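## Task

Shelf spots carry lot numbers printed on the shelf edge directly beneath them, and several spots may have the same number. Bring one cardboard box from lot 451 and one from lot 434 onto the desk, with nothing overhanging the desk edge. All other cardboard boxes must stay on their own shelves. If no box of a given lot exists in the storeroom, skip that lot. The robot must not fall or finish tilted, or the task fails.

## Robot and tools

ROBOT. A simulated Hello Robot Stretch 3 with one arm. It has a two-wheel base (0.33 m long, 0.34 m wide, rounded back) that pivots about a point midway between the drive wheels, 0.05 m behind the front edge. A lift travels up a mast, and a single telescoping arm reaches out to the robot's RIGHT side. The base cannot strafe, so to shift the gripper forward or back you drive the base. With the arm drawn in and the wrist folded, turning sweeps a 0.28 m radius; an unfolded level wrist reaches past that. Loose objects may occasionally get nudged by something else.

FRAMES. Base frame: origin on the floor between the drive wheels, x ahead, y to the left, z up, metres. hand_pose is reported in this frame at the point where closed fingertips meet; with all wrist joints at zero its x axis is up, y runs back along the arm toward the mast, z toward the robot's rear. Odometry frame is the base frame as it was at scene start; base_odometry counts wheel rotation only (slip counts as motion), heading in rad, left positive, -3.142 to 3.142.

TOOL move. One action per call. Either give "base" and/or "joints" (plus optional "speeds", "pace", "contact_limits"), or give "servos": "reboot" by itself. Motions in one call begin together.
- base: a single object with exactly one key. {"translate_m": d} is a relative drive from the current position, metres, forward positive, -3 to 3. {"rotate_rad": d} is a relative turn in place, radians, left positive, -6.4 to 6.4. Offsets count from the base position in the latest state report (or from wherever it is when the command lands, if a move was still running).
- joints: one object keyed by joint name; each value is an absolute target. lift_m 0 to 1.1 (m). arm_m 0 to 0.52 (m extension). wrist_yaw_rad -1.345 to 4.42 (0 aligns gripper with arm, positive swings toward the front). wrist_pitch_rad -1.57 to 0.451 (0 level, negative tips fingers down). wrist_roll_rad -2.911 to 2.918 (0 fingers side by side, level). gripper_m -0.089 to 0.179 (larger is wider; fingertip gap is about 0.007 m under the value when nearly shut, 0.025 m under it when fully open). head_pan_rad -3.953 to 1.73 (0 ahead, positive left, -1.57 faces along the arm). head_tilt_rad -1.53 to 0.419 (0 level, negative down). Done tolerances: lift and arm ±0.004, yaw and roll ±0.02, pitch ±0.05, gripper ±0.004, head ±0.1.
- pace: "default" or "max". Default/max top speeds: translate 0.12/0.30 m/s, rotate 0.76/1.90 rad/s, lift 0.11/0.15 m/s, arm 0.14/0.40 m/s. The base is capped at 0.10 m/s and 0.63 rad/s unless lift_m < 0.30, arm_m < 0.03 and wrist_yaw_rad > 2.54 all hold. speeds: per-key top speed, no higher than max; gripper has a single fixed speed.
- contact_limits: only with the matching command. arm_m, translate_m, rotate_rad take a motor_effort percent 1 to 100 (arm negative sense when retracting); base limits trigger on either wheel. lift_m takes {"down": n, "up": n}, 1 to 100, extra force beyond free motion; below about 12 it may trip with nothing in the way. Without a lift limit the default is 32 to 47 down, 21 to 36 up. The base has no contact stop unless you give one.
- cameras: list from head_camera, nav_camera, wrist_camera, all; omitted means all, [] means none. blocking: true (default) waits until everything rests; false returns in about 0.5 s while motion continues, and a later move only overrides the joints or base it names.
Any single action is capped near 14 s (status time_out). Unknown keys make a call invalid; out-of-range values get it refused, and a refusal or an unrequested stop cancels your remaining move/wait/finished_scene calls in that reply.

OTHER TOOLS. wait {seconds 0 to 10, cameras}: no new command, returns state and images, ends early when motion settles. stop {cameras}: brakes all running motions; braked ones report stopped and hold, possibly still pressing. zoom_image {camera, region [x0,y0,x1,y1]} magnifies at most 504x504 px of that camera's latest image; origin top-left. finished_scene {scene: current scene number} ends the scene irreversibly; the goal must hold with the robot idle.

RESULTS. move line: done, or the worst status. Statuses: moving, done, off_target (rested short and may still push), contact_stop (that lift or arm goes slack until commanded again), time_out, torque_fault (wrist/head servo switched off; send servos reboot). on_its_own lists uncommanded behaviour; its held at value is a target, not a reading. motor_effort is percent of max, positive toward higher values, peak in brackets; wrist pitch tops out near 45, roll near 72. lidar_m: 12 sectors of 30 degrees, first straight ahead, counting counter-clockwise (4th left, 7th behind, 10th right), at 0.17 m height, 0.15 to 12 m; "-" means nothing or too close. wrist_depth_mm and head_depth_mm: 7x7 median depths, row by row from top left (wrist 45 to 1000, head 280 to 4000 mm). base_tilt in degrees, forward/right positive, about 4 degree bias. If turned_by_wheels and turned_by_imu disagree by over 0.15 rad, believe the IMU. head_camera images arrive rotated: turn them a quarter clockwise; nav_camera a quarter counter-clockwise. Calibration data is given per camera.

CAUTIONS. Before folding the wrist (yaw to 3.0) or unfolding it, put lift between 0.32 and 0.95, pitch at -0.4, roll near 0; once folded, lift may drop to 0.25. With yaw below -0.4 keep pitch at -0.5 or lower. To grip, command a width smaller than the object; to let go, open at least 0.05 beyond its width. The gripper reading does not confirm a hold. Pushing against something rigid with the gripper above about 0.45 m, or driving while snagged, can tip the robot; if base_tilt grows, back off. Avoid drops, releasing moving items, slams and hard pushes.

Each tool is called after "Request:" by a JSON object that holds its "name" and its "arguments".

## Session

Request:
{"name": "move", "arguments": {"joints": {"head_pan_rad": -1.57, "head_tilt_rad": -0.35}, "pace": "max", "cameras": ["nav_camera","head_camera"]}}

Request:
{"name": "move", "arguments": {"joints": {"head_pan_rad": 0, "head_tilt_rad": -0.35}, "pace": "max", "cameras": ["nav_camera","head_camera"]}}

Request:
{"name": "move", "arguments": {"joints": {"head_pan_rad": 1.7, "head_tilt_rad": -0.35}, "pace": "max", "cameras": ["nav_camera"]}}

Request:
{"name": "move", "arguments": {"joints": {"head_pan_rad": -3.1, "head_tilt_rad": -0.35}, "pace": "max", "cameras": ["nav_camera"]}}

Scene clock: 2.07 s.
move: done
base_odometry: x=+0.000 y=+0.000 heading=+0.000
turned_by_wheels: +0.000
turned_by_imu: +0.000
base_tilt: forward=-0.4 right=-1.1
lidar_m: 0.72 0.72 0.85 1.53 2.66 1.25 1.01 1.11 1.81 1.62 1.39 0.83
head_depth_mm: 1677 1810 1838 2005 2419 1907 1487 / 1843 2039 2108 2228 2214 1896 1477 / 1860 1964 2063 2192 2235 1897 1482 / 1816 1907 2009 2151 2216 1876 1462 / 1392 1473 1565 1701 1852 1819 1454 / 1713 1782 1910 2027 2071 1839 1451 / 1696 1759 1861 1971 2054 1764 1457
base_status: not commanded
joint_positions: lift_m=+0.374 arm_m=+0.001 wrist_yaw_rad=+3.009 wrist_pitch_rad=-0.462 wrist_roll_rad=+0.000 gripper_m=+0.037 head_pan_rad=-1.578 head_tilt_rad=-0.352
joint_status: all done
measured_speeds: translate_m=+0.000 rotate_rad=+0.000 lift_m=+0.000 arm_m=+0.000 wrist_yaw_rad=+0.000 wrist_pitch_rad=+0.000 wrist_roll_rad=+0.000 head_pan_rad=+0.024 head_tilt_rad=+0.000
motor_effort: left_wheel=-0.7(1.0) right_wheel=+0.1(1.2) lift_m=+23.0(24.1) arm_m=-6.2(6.5) wrist_yaw_rad=-0.3(2.1) wrist_pitch_rad=+1.9(2.1) wrist_roll_rad=-0.3(0.3) gripper_m=+0.5(0.8) head_pan_rad=+3.6(5.1) head_tilt_rad=-1.1(8.1)
hand_pose: x=+0.0076 y=+0.0712 z=+0.3774 quat_wxyz=(+0.207, +0.697, +0.116, +0.676) (m; base frame)
wrist_depth_mm: - 138 - - - 869 - / - 150 - - - 977 - / - 168 921 - - 951 - / 835 762 203 813 808 799 758 / 694 675 211 663 660 668 669 / 605 600 126 570 128 582 576 / 531 540 285 350 506 514 515
pictures: head_camera (sideways), nav_camera (sideways)
camera_calibration:
head_camera: T_world_to_cam=[[-0.0441049, 0.295551, -0.954308, 1.25776], [0.997177, -0.0450738, -0.0600456, 0.0717248], [-0.0607608, -0.954263, -0.292729, 0.336983], [0, 0, 0, 1]] pos_world=[0.00442643, -0.0469286, 1.30324]
nav_camera: T_world_to_cam=[[0.0146589, -0.320407, 0.947167, -1.18973], [-0.999888, -0.00764594, 0.0128884, 0.0395306], [0.00311246, -0.947249, -0.320483, 0.370354], [0, 0, 0, 1]] pos_world=[0.0558135, -0.0300772, 1.24505]

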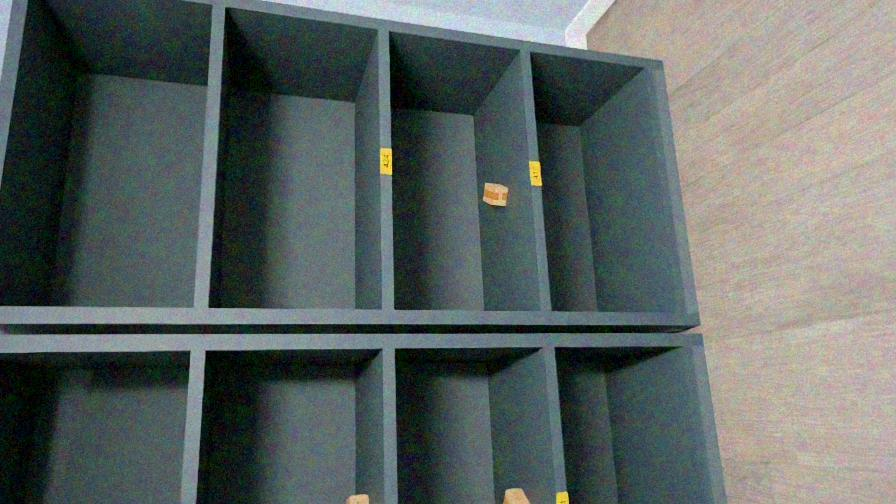

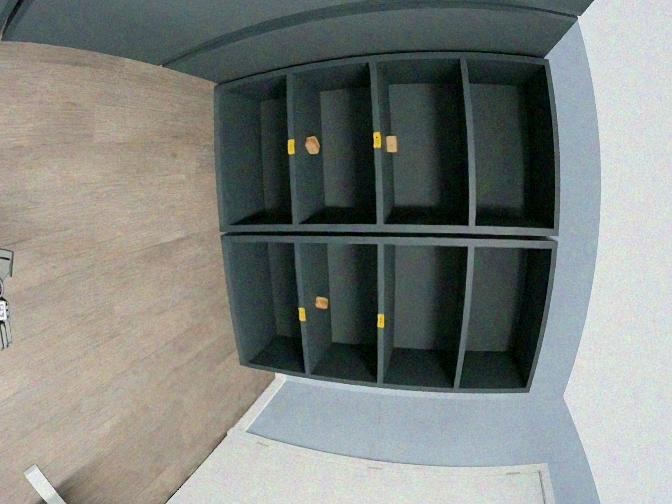

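Scene clock: 4.13 s.
move: done
base_odometry: x=+0.000 y=+0.000 heading=+0.000
turned_by_wheels: +0.000
turned_by_imu: +0.000
base_tilt: forward=-0.4 right=-1.4
lidar_m: 0.72 0.73 0.85 1.53 2.66 1.25 1.01 1.11 1.82 1.63 1.39 0.83
head_depth_mm: 659 701 747 800 863 935 1020 / 641 680 726 775 835 901 981 / 633 667 705 753 805 871 943 / 610 651 691 736 785 845 915 / 596 629 666 708 757 811 876 / 582 613 649 689 732 786 845 / 569 599 633 671 713 762 819
base_status: not commanded
joint_positions: lift_m=+0.374 arm_m=+0.001 wrist_yaw_rad=+3.009 wrist_pitch_rad=-0.462 wrist_roll_rad=+0.000 gripper_m=+0.037 head_pan_rad=+0.008 head_tilt_rad=-0.352
joint_status: all done
measured_speeds: translate_m=+0.000 rotate_rad=+0.000 lift_m=+0.000 arm_m=+0.000 wrist_yaw_rad=+0.000 wrist_pitch_rad=+0.000 wrist_roll_rad=+0.000 head_pan_rad=-0.024 head_tilt_rad=+0.000
motor_effort: left_wheel=+0.1(0.8) right_wheel=-0.2(1.1) lift_m=+24.0(24.4) arm_m=-9.7(10.1) wrist_yaw_rad=-0.1(1.5) wrist_pitch_rad=+1.9(2.0) wrist_roll_rad=+0.1(0.3) gripper_m=+0.8(0.9) head_pan_rad=-2.9(4.6) head_tilt_rad=+2.5(3.5)
hand_pose: x=+0.0076 y=+0.0712 z=+0.3774 quat_wxyz=(+0.207, +0.697, +0.116, +0.676) (m; base frame)
wrist_depth_mm: - 139 - - - 870 - / - 150 - - - 970 - / - 167 914 - - 936 - / 833 775 204 817 802 799 768 / 700 682 212 663 651 667 670 / 598 595 126 573 129 582 582 / 528 533 287 352 500 510 511
pictures: head_camera (sideways), nav_camera (sideways)
camera_calibration:
head_camera: T_world_to_cam=[[-0.294809, -0.0486852, -0.954315, 1.25932], [0.0295337, 0.99776, -0.0600252, 0.0776015], [0.9551, -0.0458804, -0.292711, 0.330694], [0, 0, 0, 1]] pos_world=[0.0531218, -0.000945059, 1.30324]
nav_camera: T_world_to_cam=[[0.320124, 0.0196575, 0.947172, -1.1916], [0.0232351, -0.999647, 0.0128935, 0.0332071], [0.947091, 0.0178801, -0.320468, 0.364565], [0, 0, 0, 1]] pos_world=[0.0354122, 0.0501008, 1.24505]

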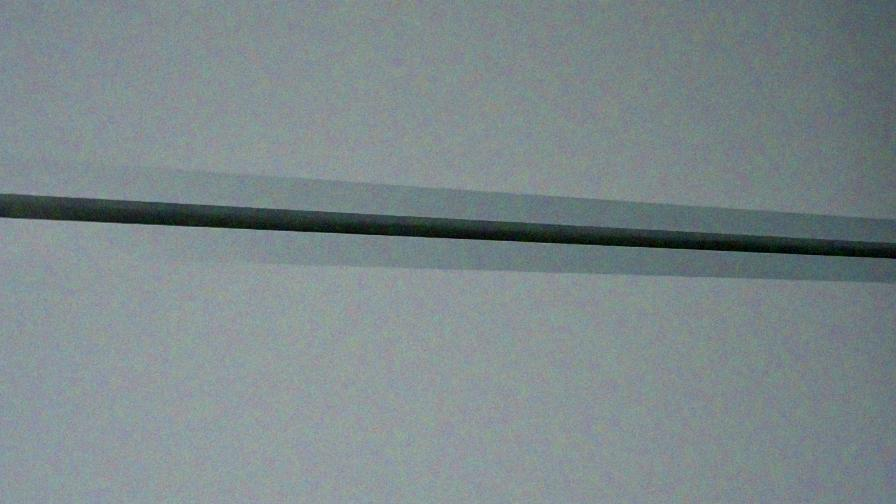

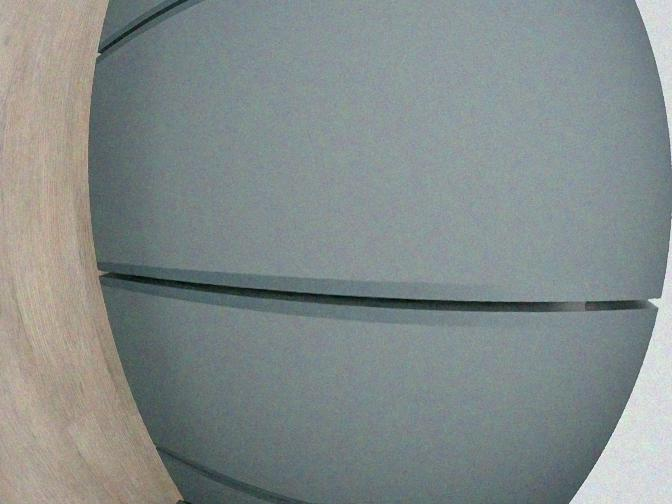

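Scene clock: 6.27 s.
move: done
base_odometry: x=+0.000 y=+0.000 heading=+0.000
turned_by_wheels: +0.000
turned_by_imu: +0.000
base_tilt: forward=-0.3 right=-1.3
lidar_m: 0.72 0.73 0.85 1.53 2.66 1.25 1.01 1.11 1.81 1.63 1.39 0.83
head_depth_mm: 2356 1529 1524 1529 1532 1526 1448 / 2345 2464 2617 2777 2541 1807 1473 / 2304 2438 2590 2767 2673 1892 1474 / 2300 2407 2564 2725 2627 1873 1465 / 2261 2371 2521 2695 2599 1854 1455 / 2236 2368 2516 2670 2563 1856 1462 / 2208 2331 2483 - - - -
base_status: not commanded
joint_positions: lift_m=+0.374 arm_m=+0.001 wrist_yaw_rad=+3.009 wrist_pitch_rad=-0.462 wrist_roll_rad=+0.000 gripper_m=+0.037 head_pan_rad=+1.708 head_tilt_rad=-0.350
joint_status: all done
measured_speeds: translate_m=+0.000 rotate_rad=+0.000 lift_m=+0.000 arm_m=+0.000 wrist_yaw_rad=+0.000 wrist_pitch_rad=+0.000 wrist_roll_rad=+0.000 head_pan_rad=-0.024 head_tilt_rad=+0.000
motor_effort: left_wheel=+0.0(0.8) right_wheel=-0.3(1.1) lift_m=+24.3(24.7) arm_m=-12.3(13.3) wrist_yaw_rad=+0.3(1.6) wrist_pitch_rad=+1.9(2.1) wrist_roll_rad=-0.1(0.3) gripper_m=+0.4(1.1) head_pan_rad=-2.8(7.1) head_tilt_rad=+5.3(7.5)
hand_pose: x=+0.0076 y=+0.0712 z=+0.3774 quat_wxyz=(+0.207, +0.697, +0.116, +0.676) (m; base frame)
wrist_depth_mm: - 138 - - - 854 - / - 150 - - - 971 - / - 167 928 - - 947 - / 850 779 203 802 774 799 770 / 702 680 212 668 654 671 665 / 589 602 126 571 129 582 572 / 527 536 289 355 503 513 508
pictures: nav_camera (sideways)
camera_calibration:
nav_camera: T_world_to_cam=[[-0.0604201, 0.313049, 0.947813, -1.19017], [0.988351, 0.15164, 0.0129197, 0.0273517], [-0.139682, 0.937553, -0.318565, 0.368706], [0, 0, 0, 1]] pos_world=[-0.0474418, 0.0227532, 1.24516]

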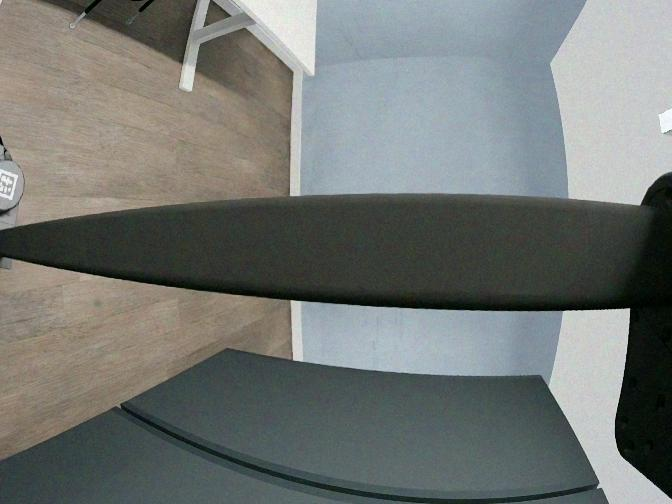

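Scene clock: 9.50 s.
move: done
base_odometry: x=+0.000 y=+0.000 heading=+0.000
turned_by_wheels: +0.000
turned_by_imu: +0.000
base_tilt: forward=-0.2 right=-1.2
lidar_m: 0.72 0.72 0.85 1.53 2.66 1.26 1.01 1.11 1.81 1.63 1.39 0.83
head_depth_mm: 1458 1541 1663 1738 1222 1714 1494 / 1425 1512 1608 1705 1213 1487 1482 / 1397 1483 1564 1652 1202 1683 1424 / 1370 1438 1522 1604 1191 1428 1468 / 1337 1408 1493 1577 1180 965 1460 / 1308 1382 1465 1542 1169 953 1363 / 1277 1346 1430 1505 1395 951 1455
base_status: not commanded
joint_positions: lift_m=+0.374 arm_m=+0.001 wrist_yaw_rad=+3.009 wrist_pitch_rad=-0.462 wrist_roll_rad=+0.000 gripper_m=+0.037 head_pan_rad=-3.108 head_tilt_rad=-0.350
joint_status: all done
measured_speeds: translate_m=+0.000 rotate_rad=+0.000 lift_m=+0.000 arm_m=+0.000 wrist_yaw_rad=+0.000 wrist_pitch_rad=+0.000 wrist_roll_rad=+0.000 head_pan_rad=+0.024 head_tilt_rad=+0.000
motor_effort: left_wheel=-0.4(0.7) right_wheel=+0.1(1.1) lift_m=+24.2(25.2) arm_m=-12.9(13.7) wrist_yaw_rad=+0.9(1.8) wrist_pitch_rad=+1.9(2.0) wrist_roll_rad=+0.1(0.3) gripper_m=+0.1(1.1) head_pan_rad=+3.4(6.2) head_tilt_rad=+4.3(8.3)
hand_pose: x=+0.0076 y=+0.0712 z=+0.3774 quat_wxyz=(+0.207, +0.697, +0.116, +0.676) (m; base frame)
wrist_depth_mm: - 139 - - - 854 - / - 150 - - - 984 - / - 167 917 - - 952 - / 834 768 204 814 804 798 774 / 702 675 212 658 652 672 656 / 601 603 126 573 129 581 577 / 522 537 287 353 502 510 503
pictures: nav_camera (sideways)
camera_calibration:
nav_camera: T_world_to_cam=[[-0.317126, -0.0276507, 0.94798, -1.1888], [-0.0484393, 0.998742, 0.012927, 0.0336141], [-0.947145, -0.04182, -0.318067, 0.373015], [0, 0, 0, 1]] pos_world=[-0.0220719, -0.0508434, 1.24517]

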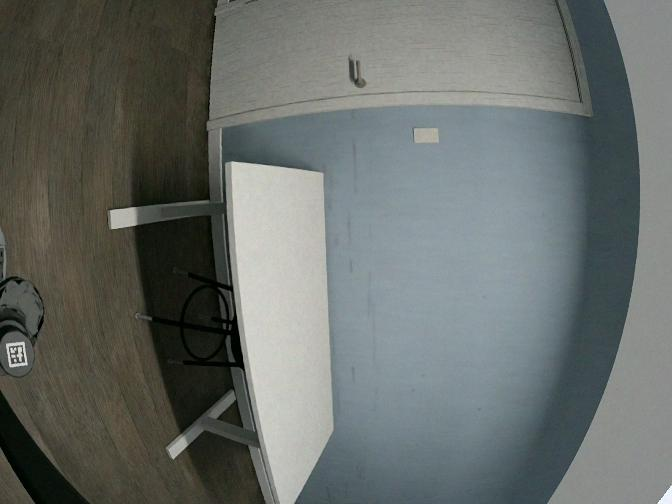

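Request:
{"name": "move", "arguments": {"joints": {"head_pan_rad": -1.5, "head_tilt_rad": -0.35}, "pace": "max", "cameras": ["head_camera","nav_camera"]}}

Request:
{"name": "zoom_image", "arguments": {"camera": "head_camera", "region": [340, 50, 600, 250]}}

Request:
{"name": "zoom_image", "arguments": {"camera": "nav_camera", "region": [260, 90, 420, 200]}}

Scene clock: 19.47 s.
move: done
base_odometry: x=+0.000 y=+0.000 heading=+0.000
turned_by_wheels: +0.000
turned_by_imu: +0.000
base_tilt: forward=-0.3 right=-1.2
lidar_m: 0.72 0.73 0.85 1.53 2.66 1.25 1.01 1.11 1.81 1.63 1.39 0.82
head_depth_mm: 1813 1953 2050 2077 2036 1924 1495 / 1842 1944 2065 2195 2270 1912 1483 / 1826 1914 2009 2137 2232 1895 1477 / 1480 1505 1762 2038 1893 1892 1463 / 1740 1827 1912 2075 2097 1830 1467 / 1734 1794 1894 2019 2070 1818 1460 / 1712 1767 1879 1999 2079 1779 1444
base_status: not commanded
joint_positions: lift_m=+0.374 arm_m=+0.001 wrist_yaw_rad=+3.009 wrist_pitch_rad=-0.462 wrist_roll_rad=+0.000 gripper_m=+0.037 head_pan_rad=-1.492 head_tilt_rad=-0.350
joint_status: all done
measured_speeds: translate_m=+0.000 rotate_rad=+0.000 lift_m=+0.000 arm_m=+0.000 wrist_yaw_rad=+0.000 wrist_pitch_rad=+0.000 wrist_roll_rad=+0.000 head_pan_rad=-0.024 head_tilt_rad=+0.000
motor_effort: left_wheel=-0.2(0.8) right_wheel=+0.2(1.3) lift_m=+25.9(26.0) arm_m=-12.7(13.4) wrist_yaw_rad=-0.4(1.7) wrist_pitch_rad=+1.9(2.1) wrist_roll_rad=-0.1(0.3) gripper_m=+0.5(1.0) head_pan_rad=-3.1(6.1) head_tilt_rad=+3.9(9.5)
hand_pose: x=+0.0076 y=+0.0712 z=+0.3774 quat_wxyz=(+0.207, +0.697, +0.116, +0.676) (m; base frame)
wrist_depth_mm: - 139 - - - 876 - / - 151 - - - 994 - / - 167 939 - - 943 - / 834 769 203 808 797 803 765 / 698 679 211 664 656 671 665 / 609 599 126 571 129 579 577 / 528 537 286 354 503 509 512
pictures: head_camera (sideways), nav_camera (sideways)
camera_calibration:
head_camera: T_world_to_cam=[[-0.0692262, 0.288244, -0.955051, 1.25887], [0.99736, 0.041023, -0.0599118, 0.0715484], [0.0219099, -0.956678, -0.290323, 0.333343], [0, 0, 0, 1]] pos_world=[0.00848358, -0.0468944, 1.30335]
nav_camera: T_world_to_cam=[[0.042076, -0.315545, 0.947977, -1.191], [-0.995501, -0.0938585, 0.0129434, 0.039398], [0.0848915, -0.944257, -0.318075, 0.366697], [0, 0, 0, 1]] pos_world=[0.0582037, -0.0258596, 1.24517]

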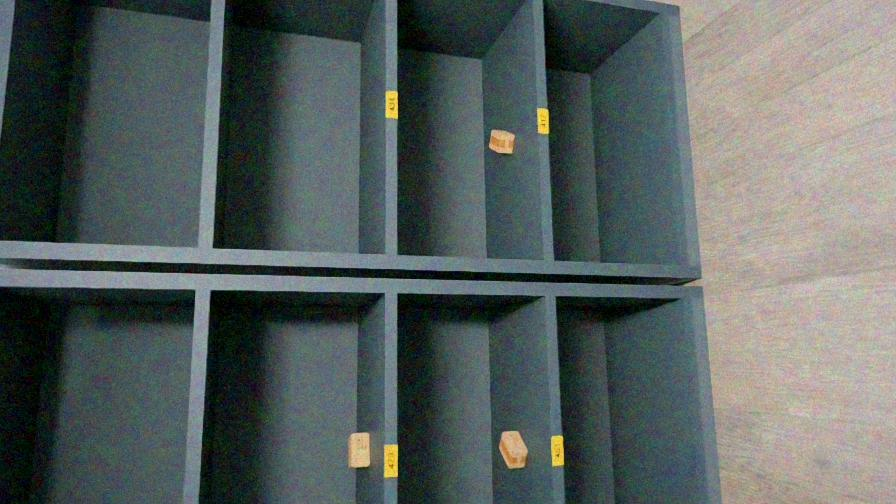

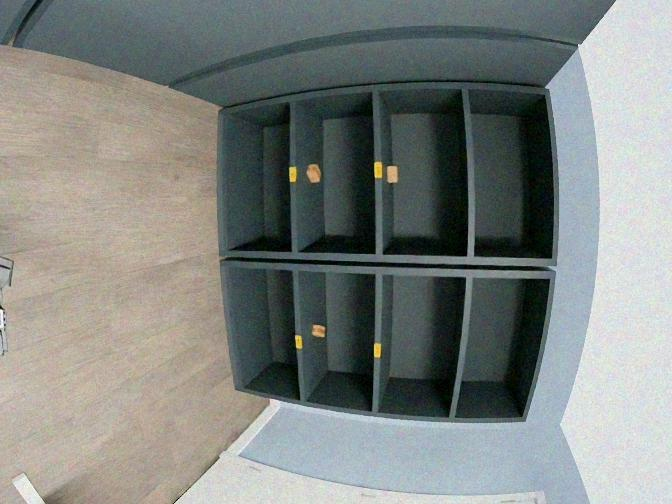

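Scaled by 1.938 from the camera's 896x504 image, which has a finer 1280x720 frame.

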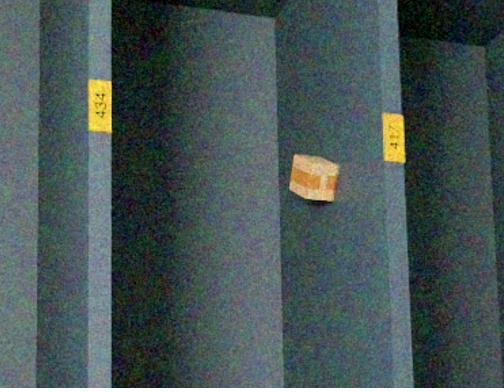

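Scaled by 3.150 from the camera's 672x504 image, which has a finer 792x594 frame.

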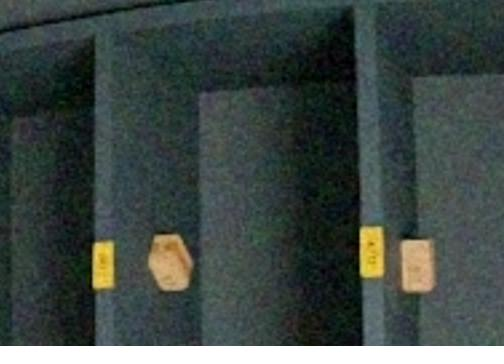

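Request:
{"name": "zoom_image", "arguments": {"camera": "head_camera", "region": [370, 430, 580, 504]}}

Scaled by 2.400 from the camera's 896x504 image, which has a finer 1280x720 frame.

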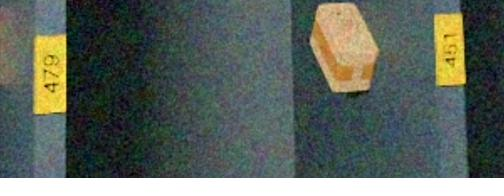

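Request:
{"name": "move", "arguments": {"base": {"rotate_rad": -1.16}, "joints": {"lift_m": 0.28}, "pace": "max", "cameras": []}}

Request:
{"name": "move", "arguments": {"base": {"translate_m": 1.03}, "joints": {"head_pan_rad": -1.57, "head_tilt_rad": -0.45}, "pace": "max", "cameras": []}}

Request:
{"name": "move", "arguments": {"base": {"rotate_rad": 1.43}, "joints": {"lift_m": 0.6}, "pace": "max", "cameras": ["head_camera"]}}

Scene clock: 54.73 s.
move: done
base_odometry: x=+0.000 y=+0.000 heading=-1.160
turned_by_wheels: -1.160
turned_by_imu: -1.137
base_tilt: forward=-0.3 right=-1.1
lidar_m: 1.67 0.88 0.73 0.73 0.81 1.30 2.66 1.64 1.01 1.11 1.72 1.62
head_depth_mm: 1281 1339 1401 1490 1224 905 1483 / 1306 1381 1447 1534 1208 941 1432 / 1339 1402 1489 1572 1271 976 1425 / 1374 1449 1522 1620 1730 1826 1469 / 1388 1469 1554 1636 1752 1813 1452 / 1428 1520 1611 1705 1810 1865 1452 / 1469 1550 1656 1775 1875 1840 1457
base_status: done
joint_positions: lift_m=+0.280 arm_m=+0.001 wrist_yaw_rad=+3.009 wrist_pitch_rad=-0.463 wrist_roll_rad=+0.000 gripper_m=+0.037 head_pan_rad=-1.500 head_tilt_rad=-0.350
joint_status: all done
measured_speeds: all 0
motor_effort: left_wheel=+5.4(14.5) right_wheel=-8.2(14.0) lift_m=+29.9(31.2) arm_m=-12.3(13.6) wrist_yaw_rad=-1.3(1.7) wrist_pitch_rad=+2.1(2.3) wrist_roll_rad=+0.0(0.3) gripper_m=+0.3(0.9) head_pan_rad=-2.6(3.9) head_tilt_rad=+4.4(5.2)
hand_pose: x=+0.0076 y=+0.0711 z=+0.2828 quat_wxyz=(+0.208, +0.697, +0.117, +0.676) (m; base frame)
wrist_depth_mm: - 138 - - - - - / - 151 161 - - - - / 851 167 210 783 773 760 746 / 672 629 203 655 653 646 643 / 567 567 211 542 533 544 546 / 491 295 126 285 129 468 468 / 261 266 247 257 397 417 418
pictures: none
No camera images: "cameras" was empty.

Scene clock: 59.53 s.
move: done
base_odometry: x=+0.412 y=-0.944 heading=-1.159
turned_by_wheels: +0.000
turned_by_imu: +0.000
base_tilt: forward=-0.3 right=-1.2
lidar_m: 1.06 0.64 0.53 0.53 0.59 0.96 3.64 1.63 1.74 1.44 0.75 0.71
head_depth_mm: 1401 1501 1592 1738 1867 1711 1376 / 1427 1525 1633 1761 1914 1703 1367 / 1447 1553 1667 1811 1958 1692 1362 / 1477 1597 1695 1826 1986 1669 1343 / 1517 1638 1766 1900 2039 1661 1343 / 1538 1655 1789 1898 2001 1648 1338 / 1160 1253 1316 1474 1418 1560 1324
base_status: done
joint_positions: lift_m=+0.280 arm_m=+0.001 wrist_yaw_rad=+3.009 wrist_pitch_rad=-0.463 wrist_roll_rad=+0.000 gripper_m=+0.037 head_pan_rad=-1.572 head_tilt_rad=-0.450
joint_status: all done
measured_speeds: all 0
motor_effort: left_wheel=+5.5(16.2) right_wheel=-0.4(10.9) lift_m=+23.4(30.7) arm_m=-9.6(12.7) wrist_yaw_rad=-1.1(2.1) wrist_pitch_rad=+2.1(2.2) wrist_roll_rad=-0.2(0.3) gripper_m=+0.1(1.0) head_pan_rad=+3.4(5.4) head_tilt_rad=-4.5(5.4)
hand_pose: x=+0.0076 y=+0.0711 z=+0.2828 quat_wxyz=(+0.208, +0.697, +0.117, +0.676) (m; base frame)
wrist_depth_mm: - 138 - - - 511 - / - 150 162 - - 567 - / - 166 176 - 637 - - / 677 620 203 656 658 621 624 / 569 564 211 540 529 551 543 / 487 298 126 286 129 471 465 / 262 268 247 257 399 417 411
pictures: none
No camera images: "cameras" was empty.

Scene clock: 62.47 s.
move: done
base_odometry: x=+0.412 y=-0.944 heading=+0.270
turned_by_wheels: +1.430
turned_by_imu: +1.407
base_tilt: forward=-0.3 right=-1.2
lidar_m: 0.53 0.56 0.78 2.41 1.90 1.63 1.73 1.44 0.72 1.06 0.73 0.54
head_depth_mm: 576 935 999 834 1011 982 888 / 586 935 1010 826 1181 1008 882 / 599 942 1014 813 1187 1005 880 / 615 945 1016 804 1197 996 872 / 634 946 1018 796 1201 963 1167 / 650 949 1025 783 1190 982 1167 / 670 952 1030 774 1184 983 1159
base_status: done
joint_positions: lift_m=+0.600 arm_m=+0.001 wrist_yaw_rad=+3.009 wrist_pitch_rad=-0.463 wrist_roll_rad=+0.000 gripper_m=+0.037 head_pan_rad=-1.570 head_tilt_rad=-0.451
joint_status: all done
measured_speeds: all 0
motor_effort: left_wheel=-6.2(14.4) right_wheel=+8.1(12.8) lift_m=+28.5(33.2) arm_m=-11.8(13.2) wrist_yaw_rad=+0.3(1.5) wrist_pitch_rad=+2.2(2.3) wrist_roll_rad=-0.2(0.3) gripper_m=+0.6(1.0) head_pan_rad=+3.4(4.1) head_tilt_rad=-2.3(4.7)
hand_pose: x=+0.0076 y=+0.0710 z=+0.6026 quat_wxyz=(+0.208, +0.697, +0.117, +0.676) (m; base frame)
wrist_depth_mm: - 139 - - - - - / - 150 - - - - - / - 167 - - - - - / - - 203 - - - - / - - 212 951 956 970 - / 869 863 126 826 129 841 - / 761 747 287 738 729 748 714
pictures: head_camera (sideways)
camera_calibration:
head_camera: T_world_to_cam=[[-0.0466422, 0.387292, -0.920776, 1.21398], [0.997509, -0.0307715, -0.063472, 0.0761466], [-0.0529159, -0.921443, -0.384892, 0.456864], [0, 0, 0, 1]] pos_world=[0.00484111, -0.0468479, 1.29848]

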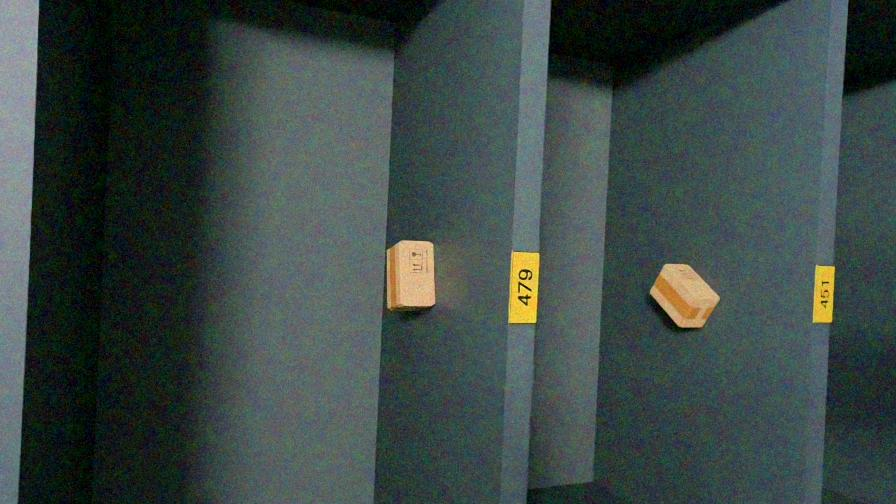

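Request:
{"name": "move", "arguments": {"base": {"translate_m": 0.025}, "joints": {"wrist_yaw_rad": 0, "gripper_m": 0.179}, "pace": "max", "cameras": []}}

Request:
{"name": "move", "arguments": {"joints": {"wrist_pitch_rad": -0.3, "lift_m": 0.58, "arm_m": 0.2}, "pace": "max", "cameras": ["wrist_camera"]}}

Scene clock: 77.07 s.
move: done
base_odometry: x=+0.436 y=-0.937 heading=+0.270
turned_by_wheels: +0.000
turned_by_imu: +0.000
base_tilt: forward=-0.2 right=-1.1
lidar_m: 0.51 0.53 0.75 2.31 2.48 1.65 1.76 1.46 0.73 1.07 0.69 0.52
head_depth_mm: 575 936 1010 832 1074 1001 887 / 587 938 1013 825 1183 1005 882 / 602 939 1018 816 1194 1001 882 / 616 943 1015 805 1199 978 873 / 634 944 1025 793 1195 972 1173 / 652 950 1028 785 1194 981 1160 / 671 953 1026 776 1161 987 1163
base_status: done
joint_positions: lift_m=+0.600 arm_m=+0.001 wrist_yaw_rad=+0.003 wrist_pitch_rad=-0.463 wrist_roll_rad=+0.000 gripper_m=+0.179 head_pan_rad=-1.570 head_tilt_rad=-0.451
joint_status: all done
measured_speeds: all 0
motor_effort: left_wheel=+2.5(8.0) right_wheel=+8.3(12.1) lift_m=+26.3(26.3) arm_m=-11.4(11.8) wrist_yaw_rad=-2.3(7.9) wrist_pitch_rad=+2.2(2.3) wrist_roll_rad=+0.1(0.3) gripper_m=+1.0(83.1) head_pan_rad=+2.9(3.7) head_tilt_rad=-1.0(2.1)
hand_pose: x=-0.0208 y=-0.3640 z=+0.6026 quat_wxyz=(+0.689, +0.164, -0.688, -0.162) (m; base frame)
wrist_depth_mm: - - - 543 - - - / - - - - - - - / - - - - - - - / - - - - - 959 - / - 142 - - - 841 - / - 126 - - - - - / - 742 724 710 - - 105
pictures: none
No camera images: "cameras" was empty.

Scene clock: 78.77 s.
move: done
base_odometry: x=+0.436 y=-0.937 heading=+0.270
turned_by_wheels: +0.000
turned_by_imu: +0.000
base_tilt: forward=-0.4 right=-1.2
lidar_m: 0.51 0.53 0.74 2.31 2.21 1.65 1.76 1.46 0.73 1.07 0.69 0.52
head_depth_mm: 577 936 1007 835 1074 999 888 / 589 939 1009 824 1184 1008 881 / 604 944 1013 811 1192 998 831 / 618 943 1022 802 1192 975 825 / 635 947 1024 795 1201 974 870 / 653 948 1020 787 1194 980 1168 / 672 951 1029 776 1164 976 1158
base_status: not commanded
joint_positions: lift_m=+0.580 arm_m=+0.200 wrist_yaw_rad=+0.003 wrist_pitch_rad=-0.321 wrist_roll_rad=+0.000 gripper_m=+0.179 head_pan_rad=-1.570 head_tilt_rad=-0.451
joint_status: all done
measured_speeds: all 0
motor_effort: left_wheel=+3.3(3.3) right_wheel=+9.2(9.3) lift_m=+25.1(25.7) arm_m=+13.4(15.2) wrist_yaw_rad=-2.9(4.0) wrist_pitch_rad=+3.3(5.9) wrist_roll_rad=-0.1(0.3) gripper_m=+0.8(1.1) head_pan_rad=+2.8(3.4) head_tilt_rad=+0.0(1.6)
hand_pose: x=-0.0208 y=-0.5806 z=+0.6151 quat_wxyz=(+0.698, +0.114, -0.697, -0.112) (m; base frame)
wrist_depth_mm: - - - - - - 530 / - 634 - - - - 564 / - - - 381 - - - / - - - 384 - - - / 308 283 306 304 300 300 310 / - 247 253 251 251 249 249 / - - - 244 242 238 105
pictures: wrist_camera
camera_calibration:
wrist_camera: T_world_to_cam=[[-0.998884, -0.041943, -0.0217358, -0.0251657], [-0.00209915, 0.499064, -0.866563, 0.85525], [0.0471938, -0.86555, -0.498594, -0.0286745], [0, 0, 0, 1]] pos_world=[-0.0219891, -0.452699, 0.726284]

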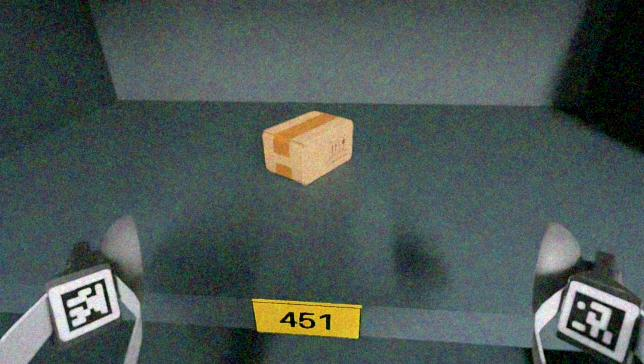

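Request:
{"name": "move", "arguments": {"base": {"translate_m": 0.135}, "joints": {"wrist_pitch_rad": -0.53, "arm_m": 0.15, "lift_m": 0.6}, "cameras": []}}

Request:
{"name": "move", "arguments": {"joints": {"wrist_yaw_rad": -0.55}, "cameras": []}}

Request:
{"name": "move", "arguments": {"joints": {"arm_m": 0.4, "lift_m": 0.59}, "contact_limits": {"arm_m": 35}, "cameras": ["wrist_camera"]}}

Scene clock: 110.10 s.
move: done
base_odometry: x=+0.566 y=-0.901 heading=+0.270
turned_by_wheels: +0.000
turned_by_imu: -0.001
base_tilt: forward=-0.3 right=-1.2
lidar_m: 0.37 0.39 0.55 1.68 1.91 1.75 1.89 0.86 0.81 1.04 0.51 0.38
head_depth_mm: 579 940 1011 832 1187 1016 888 / 589 943 1018 823 1190 1009 884 / 604 943 1018 812 1201 971 877 / 620 948 1023 801 1197 996 873 / 635 952 1025 795 1202 989 871 / 652 953 1017 782 1169 980 1166 / 674 796 813 736 851 887 863
base_status: done
joint_positions: lift_m=+0.600 arm_m=+0.150 wrist_yaw_rad=+0.003 wrist_pitch_rad=-0.541 wrist_roll_rad=+0.000 gripper_m=+0.179 head_pan_rad=-1.570 head_tilt_rad=-0.451
joint_status: all done
measured_speeds: all 0
motor_effort: left_wheel=+6.2(9.2) right_wheel=+5.1(11.0) lift_m=+23.2(33.5) arm_m=-9.4(14.4) wrist_yaw_rad=-3.3(4.5) wrist_pitch_rad=+1.5(4.1) wrist_roll_rad=-0.1(0.3) gripper_m=+0.7(1.0) head_pan_rad=+2.4(3.0) head_tilt_rad=+2.1(2.8)
hand_pose: x=-0.0210 y=-0.5022 z=+0.5862 quat_wxyz=(+0.682, +0.190, -0.681, -0.188) (m; base frame)
wrist_depth_mm: - - - - 389 - - / - - - - 395 - - / 327 322 320 320 314 312 311 / 320 309 304 299 293 289 283 / - 142 - - - - - / - 126 - - - - - / 118 - - - - - 105
pictures: none
No camera images: "cameras" was empty.

Scene clock: 111.30 s.
move: done
base_odometry: x=+0.566 y=-0.901 heading=+0.270
turned_by_wheels: +0.000
turned_by_imu: +0.000
base_tilt: forward=-0.3 right=-1.1
lidar_m: 0.37 0.39 0.55 1.69 1.91 1.76 1.89 0.86 0.81 1.04 0.51 0.38
head_depth_mm: 579 938 1014 833 1192 1018 892 / 590 943 1017 822 1194 1005 883 / 604 947 1022 813 1194 972 877 / 618 946 1021 804 1202 994 875 / 634 947 1026 793 1195 991 1174 / 652 952 1018 784 1173 985 1159 / 675 792 815 737 854 883 863
base_status: not commanded
joint_positions: lift_m=+0.600 arm_m=+0.150 wrist_yaw_rad=-0.547 wrist_pitch_rad=-0.541 wrist_roll_rad=+0.000 gripper_m=+0.179 head_pan_rad=-1.570 head_tilt_rad=-0.451
joint_status: all done
measured_speeds: all 0
motor_effort: left_wheel=+6.0(6.8) right_wheel=+5.6(5.9) lift_m=+24.0(24.7) arm_m=-6.0(9.6) wrist_yaw_rad=-3.6(6.3) wrist_pitch_rad=+1.6(1.7) wrist_roll_rad=-0.1(0.3) gripper_m=+0.7(1.0) head_pan_rad=+2.6(2.7) head_tilt_rad=+2.7(2.9)
hand_pose: x=-0.1293 y=-0.4719 z=+0.5862 quat_wxyz=(+0.605, -0.002, -0.707, -0.366) (m; base frame)
wrist_depth_mm: - 407 - - - - - / - 376 - - - - 502 / 326 324 319 325 - - - / 283 283 292 - - 596 - / 256 147 - - 794 659 888 / - 126 - - - 749 782 / - - - 673 708 691 105
pictures: none
No camera images: "cameras" was empty.

Scene clock: 114.37 s.
move: done
base_odometry: x=+0.566 y=-0.901 heading=+0.270
turned_by_wheels: +0.000
turned_by_imu: +0.000
base_tilt: forward=-0.2 right=-1.2
lidar_m: 0.37 0.39 0.55 1.69 1.91 1.76 1.89 0.86 0.82 1.04 0.51 0.38
head_depth_mm: 579 940 1010 837 1185 1018 885 / 590 944 1014 819 1188 1010 860 / 605 944 1018 811 1195 669 613 / 620 951 1021 800 1197 900 1168 / 635 951 1023 790 1197 990 1170 / 655 955 1013 784 1168 984 1161 / 674 791 816 737 854 883 864
base_status: not commanded
joint_positions: lift_m=+0.590 arm_m=+0.400 wrist_yaw_rad=-0.547 wrist_pitch_rad=-0.541 wrist_roll_rad=+0.000 gripper_m=+0.179 head_pan_rad=-1.570 head_tilt_rad=-0.451
joint_status: all done
measured_speeds: all 0
motor_effort: left_wheel=+5.9(6.8) right_wheel=+5.3(5.9) lift_m=+25.3(27.9) arm_m=+13.7(15.5) wrist_yaw_rad=-3.0(4.2) wrist_pitch_rad=+1.6(1.8) wrist_roll_rad=-0.2(0.3) gripper_m=+0.6(1.2) head_pan_rad=+2.1(2.8) head_tilt_rad=+4.1(4.3)
contact_limits: arm_m 35 (drawing in: default 31, maximum 55; extending or still: default 40, maximum 69)
hand_pose: x=-0.1293 y=-0.7218 z=+0.5760 quat_wxyz=(+0.605, -0.002, -0.707, -0.367) (m; base frame)
wrist_depth_mm: 335 - - - - - - / - - - - - - - / 308 315 225 288 307 305 303 / 267 264 200 257 258 257 254 / 228 226 219 223 223 220 219 / - 188 198 196 196 194 193 / 170 173 176 175 174 173 107
pictures: wrist_camera
camera_calibration:
wrist_camera: T_world_to_cam=[[-0.87043, 0.491393, -0.0297565, 0.265921], [0.351602, 0.578229, -0.736225, 0.9195], [-0.344569, -0.651294, -0.676082, 0.0409433], [0, 0, 0, 1]] pos_world=[-0.0777249, -0.635687, 0.712552]

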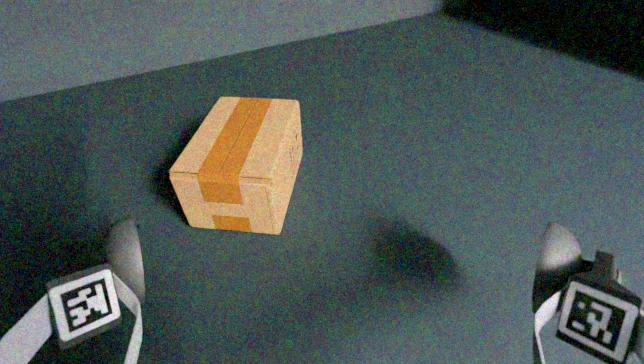

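Request:
{"name": "move", "arguments": {"base": {"translate_m": 0.022}, "cameras": []}}

Request:
{"name": "move", "arguments": {"joints": {"arm_m": 0.49, "lift_m": 0.582}, "contact_limits": {"arm_m": 35}, "cameras": ["wrist_camera"]}}

Scene clock: 132.67 s.
move: done
base_odometry: x=+0.587 y=-0.896 heading=+0.270
turned_by_wheels: +0.000
turned_by_imu: +0.000
base_tilt: forward=-0.4 right=-1.3
lidar_m: 0.35 0.37 0.52 1.59 2.30 1.77 1.91 0.85 0.83 0.97 0.48 0.36
head_depth_mm: 577 942 1014 834 1191 1017 889 / 589 940 1018 823 1190 1008 854 / 601 943 1021 808 1197 670 614 / 616 950 1021 804 1202 899 1172 / 632 951 1026 794 1199 987 1169 / 652 938 1013 784 1145 987 1092 / 647 740 755 725 789 824 867
base_status: done
joint_positions: lift_m=+0.590 arm_m=+0.400 wrist_yaw_rad=-0.547 wrist_pitch_rad=-0.541 wrist_roll_rad=+0.000 gripper_m=+0.179 head_pan_rad=-1.570 head_tilt_rad=-0.450
joint_status: not commanded
measured_speeds: all 0
motor_effort: left_wheel=+6.6(10.1) right_wheel=+5.0(9.7) lift_m=+29.9(29.9) arm_m=+11.3(12.8) wrist_yaw_rad=-3.4(4.3) wrist_pitch_rad=+1.7(1.8) wrist_roll_rad=-0.1(0.3) gripper_m=+0.2(1.1) head_pan_rad=+1.4(2.9) head_tilt_rad=+4.5(5.1)
contact_limits: arm_m 35 (drawing in: default 31, maximum 55; extending or still: default 40, maximum 69)
hand_pose: x=-0.1293 y=-0.7218 z=+0.5760 quat_wxyz=(+0.605, -0.002, -0.707, -0.367) (m; base frame)
wrist_depth_mm: 338 - - - - - - / - - - - - - - / 309 315 233 251 308 305 302 / 267 266 216 245 259 257 255 / 230 227 226 223 223 222 220 / - 189 198 197 196 194 193 / 171 173 176 175 174 173 107
pictures: none
No camera images: "cameras" was empty.

Scene clock: 134.57 s.
move: done
base_odometry: x=+0.587 y=-0.896 heading=+0.270
turned_by_wheels: +0.000
turned_by_imu: +0.000
base_tilt: forward=-0.3 right=-1.1
lidar_m: 0.35 0.37 0.52 1.59 2.31 1.77 1.91 0.85 0.83 0.97 0.48 0.36
head_depth_mm: 575 936 1016 835 1186 1011 889 / 587 939 1018 825 1186 1011 859 / 601 948 1019 814 1193 723 827 / 616 949 1021 804 1196 728 1176 / 632 952 1024 796 1198 990 1171 / 651 945 1017 787 1144 984 1085 / 648 739 756 722 791 821 862
base_status: not commanded
joint_positions: lift_m=+0.582 arm_m=+0.490 wrist_yaw_rad=-0.547 wrist_pitch_rad=-0.541 wrist_roll_rad=+0.000 gripper_m=+0.179 head_pan_rad=-1.570 head_tilt_rad=-0.450
joint_status: all done
measured_speeds: all 0
motor_effort: left_wheel=+6.7(7.1) right_wheel=+5.3(5.8) lift_m=+31.1(32.2) arm_m=+13.5(14.6) wrist_yaw_rad=-2.8(4.5) wrist_pitch_rad=+1.7(1.8) wrist_roll_rad=+0.1(0.4) gripper_m=+0.6(1.1) head_pan_rad=+1.7(2.2) head_tilt_rad=+4.3(5.2)
contact_limits: arm_m 35 (drawing in: default 31, maximum 55; extending or still: default 40, maximum 69)
hand_pose: x=-0.1293 y=-0.8118 z=+0.5680 quat_wxyz=(+0.605, -0.002, -0.707, -0.367) (m; base frame)
wrist_depth_mm: 274 298 326 - - - - / 296 320 - - - - - / 304 302 299 297 292 291 287 / 255 253 251 174 231 245 243 / 218 211 215 154 205 211 209 / 123 144 189 144 181 185 184 / 162 165 168 163 163 165 105
pictures: wrist_camera
camera_calibration:
wrist_camera: T_world_to_cam=[[-0.870442, 0.491369, -0.0297836, 0.309906], [0.351636, 0.578288, -0.736162, 0.965578], [-0.344504, -0.65126, -0.676149, -0.0230723], [0, 0, 0, 1]] pos_world=[-0.077725, -0.725687, 0.704452]

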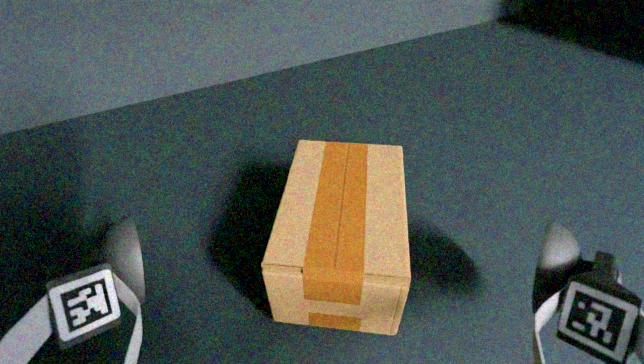

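Request:
{"name": "move", "arguments": {"joints": {"arm_m": 0.518, "lift_m": 0.577}, "contact_limits": {"arm_m": 35}, "cameras": []}}

Request:
{"name": "move", "arguments": {"joints": {"gripper_m": 0.03}, "cameras": ["wrist_camera"]}}

Scene clock: 143.53 s.
move: done
base_odometry: x=+0.587 y=-0.896 heading=+0.270
turned_by_wheels: +0.000
turned_by_imu: +0.000
base_tilt: forward=-0.4 right=-0.9
lidar_m: 0.35 0.37 0.52 1.59 2.31 1.78 1.91 0.85 0.83 0.97 0.48 0.36
head_depth_mm: 576 940 1009 835 1188 1015 888 / 588 944 1015 825 1184 1014 854 / 602 946 1018 815 1194 738 583 / 617 952 1023 806 1195 763 1176 / 633 949 1026 793 1206 990 1171 / 651 944 1011 788 1145 988 1090 / 649 738 757 726 788 821 863
base_status: not commanded
joint_positions: lift_m=+0.577 arm_m=+0.518 wrist_yaw_rad=-0.547 wrist_pitch_rad=-0.542 wrist_roll_rad=+0.000 gripper_m=+0.179 head_pan_rad=-1.570 head_tilt_rad=-0.450
joint_status: all done
measured_speeds: all 0
motor_effort: left_wheel=+6.7(7.0) right_wheel=+4.9(6.2) lift_m=+23.4(28.6) arm_m=+12.4(15.0) wrist_yaw_rad=-2.8(4.5) wrist_pitch_rad=+1.8(1.8) wrist_roll_rad=+0.0(0.3) gripper_m=+0.7(1.0) head_pan_rad=+1.8(2.1) head_tilt_rad=+3.3(4.4)
contact_limits: arm_m 35 (drawing in: default 31, maximum 55; extending or still: default 40, maximum 69)
hand_pose: x=-0.1293 y=-0.8398 z=+0.5630 quat_wxyz=(+0.605, -0.002, -0.707, -0.367) (m; base frame)
wrist_depth_mm: 253 275 305 331 - - - / 273 299 330 327 - 320 315 / 284 291 290 287 285 284 279 / 246 243 244 172 171 237 234 / 211 210 208 148 143 205 203 / 123 175 187 127 125 179 178 / 157 161 163 123 117 157 107
pictures: none
No camera images: "cameras" was empty.

Scene clock: 145.57 s.
move: done
base_odometry: x=+0.587 y=-0.896 heading=+0.270
turned_by_wheels: +0.000
turned_by_imu: +0.000
base_tilt: forward=-0.3 right=-1.2
lidar_m: 0.35 0.37 0.52 1.58 2.31 1.77 1.91 0.85 0.83 0.97 0.48 0.36
head_depth_mm: 576 939 1017 834 1185 1013 891 / 587 942 1018 827 1189 1011 859 / 600 947 1017 815 1197 737 583 / 616 946 1021 805 1199 763 1184 / 633 951 1028 795 1199 996 1171 / 651 945 1014 784 1150 987 1088 / 650 736 754 725 792 823 865
base_status: not commanded
joint_positions: lift_m=+0.577 arm_m=+0.518 wrist_yaw_rad=-0.549 wrist_pitch_rad=-0.536 wrist_roll_rad=+0.000 gripper_m=+0.031 head_pan_rad=-1.570 head_tilt_rad=-0.450
joint_status: all done
measured_speeds: all 0
motor_effort: left_wheel=+6.3(6.9) right_wheel=+5.3(5.8) lift_m=+23.7(24.2) arm_m=+8.8(13.1) wrist_yaw_rad=-1.9(4.4) wrist_pitch_rad=+0.6(1.8) wrist_roll_rad=-0.1(0.3) gripper_m=-16.1(87.8) head_pan_rad=+1.3(2.1) head_tilt_rad=+2.7(4.4)
contact_limits: arm_m 35 (drawing in: default 31, maximum 55; extending or still: default 40, maximum 69)
hand_pose: x=-0.1300 y=-0.8403 z=+0.5641 quat_wxyz=(+0.606, -0.004, -0.707, -0.365) (m; base frame)
wrist_depth_mm: 251 275 305 334 - - - / 271 297 328 333 328 - - / 288 297 295 292 289 286 283 / 250 249 246 170 181 240 236 / 214 214 156 146 149 207 205 / 187 186 131 130 127 181 181 / 167 158 161 142 156 155 161
pictures: wrist_camera
camera_calibration:
wrist_camera: T_world_to_cam=[[-0.869733, 0.492631, -0.0296332, 0.324262], [0.350542, 0.57438, -0.739735, 0.978065], [-0.347396, -0.65376, -0.672246, -0.049191], [0, 0, 0, 1]] pos_world=[-0.0779208, -0.753682, 0.700049]

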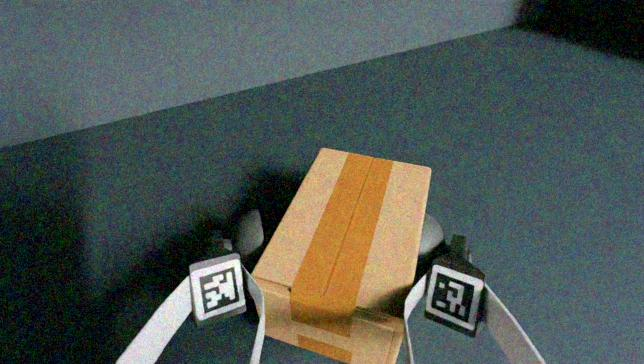

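Request:
{"name": "move", "arguments": {"joints": {"lift_m": 0.63}, "cameras": []}}

Request:
{"name": "move", "arguments": {"joints": {"arm_m": 0.0}, "cameras": ["wrist_camera"]}}

Scene clock: 151.80 s.
move: done
base_odometry: x=+0.587 y=-0.896 heading=+0.270
turned_by_wheels: +0.000
turned_by_imu: +0.000
base_tilt: forward=-0.4 right=-1.1
lidar_m: 0.35 0.37 0.52 1.59 2.31 1.78 1.91 0.85 0.83 0.97 0.48 0.36
head_depth_mm: 576 941 1011 836 1179 1018 888 / 587 942 1017 823 1191 1010 830 / 601 946 1022 814 1175 672 848 / 618 947 1022 804 1182 902 1175 / 632 950 1027 795 1203 990 1169 / 652 947 1017 784 1138 987 1090 / 650 736 754 726 789 821 862
base_status: not commanded
joint_positions: lift_m=+0.630 arm_m=+0.518 wrist_yaw_rad=-0.549 wrist_pitch_rad=-0.549 wrist_roll_rad=+0.000 gripper_m=+0.031 head_pan_rad=-1.570 head_tilt_rad=-0.450
joint_status: all done
measured_speeds: all 0
motor_effort: left_wheel=+5.4(6.4) right_wheel=+5.2(5.5) lift_m=+30.0(33.2) arm_m=+1.2(3.9) wrist_yaw_rad=-1.1(3.3) wrist_pitch_rad=+3.1(3.3) wrist_roll_rad=+0.0(0.3) gripper_m=-13.7(16.0) head_pan_rad=+1.3(1.3) head_tilt_rad=+3.7(3.8)
contact_limits: arm_m 35 (drawing in: default 31, maximum 55; extending or still: default 40, maximum 69)
hand_pose: x=-0.1290 y=-0.8386 z=+0.6144 quat_wxyz=(+0.603, +0.001, -0.707, -0.369) (m; base frame)
wrist_depth_mm: 254 275 307 332 - 492 - / 272 299 329 - - - - / 295 324 - - - - - / 310 320 314 176 291 308 306 / 277 274 161 154 153 267 265 / 243 247 129 134 127 235 234 / 216 102 209 154 203 205 210
pictures: none
No camera images: "cameras" was empty.

Scene clock: 156.77 s.
move: done
base_odometry: x=+0.587 y=-0.896 heading=+0.270
turned_by_wheels: +0.000
turned_by_imu: +0.000
base_tilt: forward=-0.3 right=-1.2
lidar_m: 0.35 0.37 0.52 1.59 2.30 1.77 1.91 0.85 0.83 0.97 0.48 0.36
head_depth_mm: 575 941 1014 834 1185 1014 887 / 585 945 1018 823 1191 1013 885 / 599 947 1016 816 1194 1005 881 / 614 949 1024 806 1203 995 1175 / 631 955 1025 793 1199 994 1173 / 649 941 1014 785 1145 983 1087 / 649 737 755 726 790 825 862
base_status: not commanded
joint_positions: lift_m=+0.630 arm_m=+0.001 wrist_yaw_rad=-0.549 wrist_pitch_rad=-0.550 wrist_roll_rad=+0.000 gripper_m=+0.031 head_pan_rad=-1.570 head_tilt_rad=-0.450
joint_status: all done
measured_speeds: all 0
motor_effort: left_wheel=+6.0(6.6) right_wheel=+4.6(5.8) lift_m=+25.7(29.6) arm_m=-12.0(15.2) wrist_yaw_rad=-1.1(3.5) wrist_pitch_rad=+3.2(3.3) wrist_roll_rad=+0.1(0.4) gripper_m=-13.3(13.9) head_pan_rad=+1.1(1.5) head_tilt_rad=+2.4(4.0)
hand_pose: x=-0.1289 y=-0.3211 z=+0.6143 quat_wxyz=(+0.603, +0.001, -0.707, -0.370) (m; base frame)
wrist_depth_mm: - - - - - 559 - / - - - - - - - / - - - - - - - / - - - 176 182 - - / - - 151 154 153 916 902 / - - 130 134 127 819 802 / - 102 708 153 694 720 717
pictures: wrist_camera
camera_calibration:
wrist_camera: T_world_to_cam=[[-0.869537, 0.492953, -0.0300411, 0.0712401], [0.355672, 0.582859, -0.730598, 0.714394], [-0.342641, -0.645966, -0.682147, 0.333627], [0, 0, 0, 1]] pos_world=[-0.0778303, -0.235997, 0.751657]

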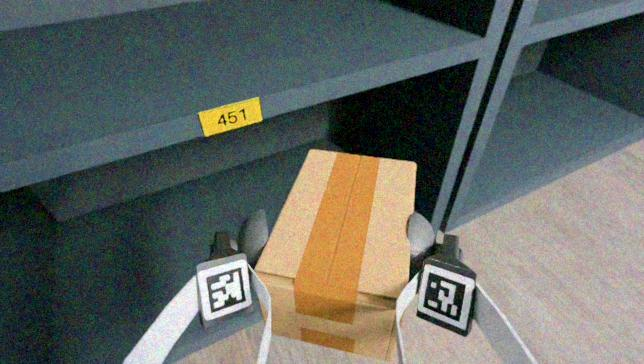

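Request:
{"name": "move", "arguments": {"base": {"rotate_rad": -1.2}, "joints": {"wrist_yaw_rad": 0, "lift_m": 0.9, "head_pan_rad": -1.9}, "pace": "max", "cameras": []}}

Request:
{"name": "move", "arguments": {"base": {"translate_m": -0.69}, "pace": "max", "cameras": []}}

Request:
{"name": "move", "arguments": {"base": {"translate_m": -0.69}, "pace": "max", "cameras": ["nav_camera"]}}

Scene clock: 199.13 s.
move: done
base_odometry: x=+0.587 y=-0.896 heading=-0.930
turned_by_wheels: -1.200
turned_by_imu: -1.180
base_tilt: forward=-0.3 right=-1.1
lidar_m: 0.56 0.38 0.35 0.36 0.45 0.98 2.66 1.77 1.91 1.62 0.83 1.07
head_depth_mm: 1573 1694 1822 1969 2077 1720 1453 / 1582 1697 1825 1972 2109 1697 - / 1601 1714 1848 2003 2135 1678 - / 1607 1722 1842 2014 2136 1674 - / 1623 1735 1869 2034 2146 1668 1416 / 1655 1770 1920 2067 2181 1662 - / 1642 1734 1506 1603 1775 1610 1370
base_status: done
joint_positions: lift_m=+0.900 arm_m=+0.001 wrist_yaw_rad=-0.002 wrist_pitch_rad=-0.550 wrist_roll_rad=+0.000 gripper_m=+0.031 head_pan_rad=-1.902 head_tilt_rad=-0.450
joint_status: all done
measured_speeds: all 0
motor_effort: left_wheel=+7.0(12.8) right_wheel=-10.0(13.1) lift_m=+25.3(35.0) arm_m=-9.3(9.6) wrist_yaw_rad=+2.1(7.2) wrist_pitch_rad=+3.3(3.4) wrist_roll_rad=-0.2(0.6) gripper_m=-12.9(13.8) head_pan_rad=+3.3(4.3) head_tilt_rad=+1.8(2.6)
hand_pose: x=-0.0221 y=-0.3514 z=+0.8842 quat_wxyz=(+0.681, +0.191, -0.680, -0.193) (m; base frame)
wrist_depth_mm: - - - - - - - / - - - - - - - / 833 - - - - - - / - 728 - 176 - - - / - - 156 154 154 - - / - - 129 134 127 - - / - 102 969 153 953 966 993
pictures: none
No camera images: "cameras" was empty.

Scene clock: 207.00 s.
move: done
base_odometry: x=+0.174 y=-0.343 heading=-0.929
turned_by_wheels: +0.000
turned_by_imu: -0.001
base_tilt: forward=-0.4 right=-1.1
lidar_m: 1.01 0.68 0.63 0.64 0.81 1.77 1.99 1.29 1.25 1.66 1.74 1.28
head_depth_mm: 1360 1454 1559 1561 1088 1673 1465 / 1378 1460 1575 1659 1834 1598 - / 1383 1475 1594 1731 1887 1693 - / 1375 1475 1590 1734 1890 1695 - / 1384 1483 1591 1748 1903 1671 1412 / 1397 1499 1618 1759 1915 1650 - / 1406 1513 1623 1768 1914 1658 1373
base_status: done
joint_positions: lift_m=+0.900 arm_m=+0.001 wrist_yaw_rad=-0.002 wrist_pitch_rad=-0.550 wrist_roll_rad=+0.000 gripper_m=+0.031 head_pan_rad=-1.900 head_tilt_rad=-0.450
joint_status: not commanded
measured_speeds: all 0
motor_effort: left_wheel=-0.8(9.2) right_wheel=-11.0(15.6) lift_m=+30.2(30.5) arm_m=-10.3(14.0) wrist_yaw_rad=+1.7(3.2) wrist_pitch_rad=+3.2(3.4) wrist_roll_rad=-0.1(0.3) gripper_m=-13.1(13.7) head_pan_rad=+3.0(4.3) head_tilt_rad=+1.8(2.2)
hand_pose: x=-0.0221 y=-0.3514 z=+0.8842 quat_wxyz=(+0.681, +0.191, -0.680, -0.193) (m; base frame)
wrist_depth_mm: - - - - - - - / - - - - - - - / - - - - - - - / - - - 176 - - - / - - 155 154 154 - - / - - 129 134 127 - - / - 111 978 152 926 952 977
pictures: none
No camera images: "cameras" was empty.

Scene clock: 214.87 s.
move: done
base_odometry: x=-0.239 y=+0.210 heading=-0.929
turned_by_wheels: +0.000
turned_by_imu: -0.001
base_tilt: forward=-0.4 right=-1.3
lidar_m: 1.45 0.98 0.91 0.92 1.17 2.40 2.21 0.97 0.75 0.96 1.75 1.87
head_depth_mm: 1123 1204 1301 1371 1030 773 1459 / 1137 1212 1311 1381 1025 793 - / 1144 1230 1316 1393 1015 791 - / 1150 1237 1332 1391 1004 814 - / 1163 1254 1341 1410 1000 811 1348 / 1171 1262 1355 1441 989 774 - / 1183 1266 1366 1488 1035 831 1369
base_status: done
joint_positions: lift_m=+0.900 arm_m=+0.001 wrist_yaw_rad=-0.002 wrist_pitch_rad=-0.550 wrist_roll_rad=+0.000 gripper_m=+0.031 head_pan_rad=-1.900 head_tilt_rad=-0.450
joint_status: not commanded
measured_speeds: all 0
motor_effort: left_wheel=-0.9(10.0) right_wheel=-10.9(15.7) lift_m=+30.4(32.2) arm_m=-6.9(11.2) wrist_yaw_rad=+2.5(3.2) wrist_pitch_rad=+3.3(3.4) wrist_roll_rad=-0.2(0.3) gripper_m=-13.1(13.9) head_pan_rad=+3.6(3.9) head_tilt_rad=-0.3(1.5)
hand_pose: x=-0.0221 y=-0.3514 z=+0.8842 quat_wxyz=(+0.681, +0.191, -0.680, -0.193) (m; base frame)
wrist_depth_mm: - - - - - - - / - - - - - - - / - - - - - - - / - - - 176 181 - - / - - 156 154 154 - - / - - 130 134 127 - - / - 111 986 153 952 939 991
pictures: nav_camera (sideways)
camera_calibration:
nav_camera: T_world_to_cam=[[-0.116672, -0.394308, 0.911542, -1.14246], [-0.951377, 0.307818, 0.0113833, 0.0411755], [-0.285077, -0.865892, -0.41105, 0.489934], [0, 0, 0, 1]] pos_world=[0.0455495, -0.0389269, 1.24232]

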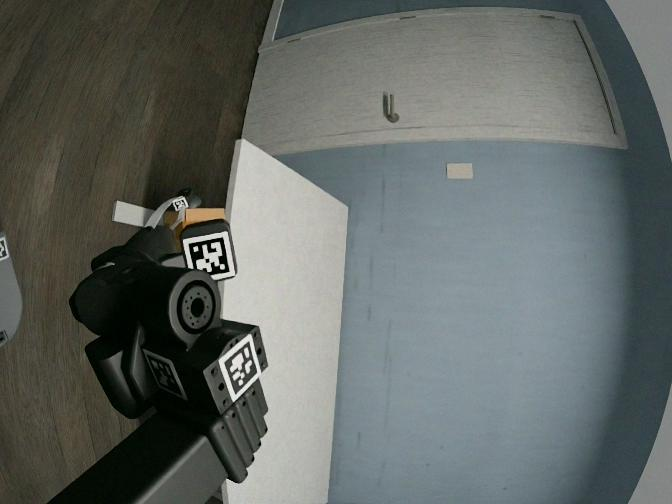

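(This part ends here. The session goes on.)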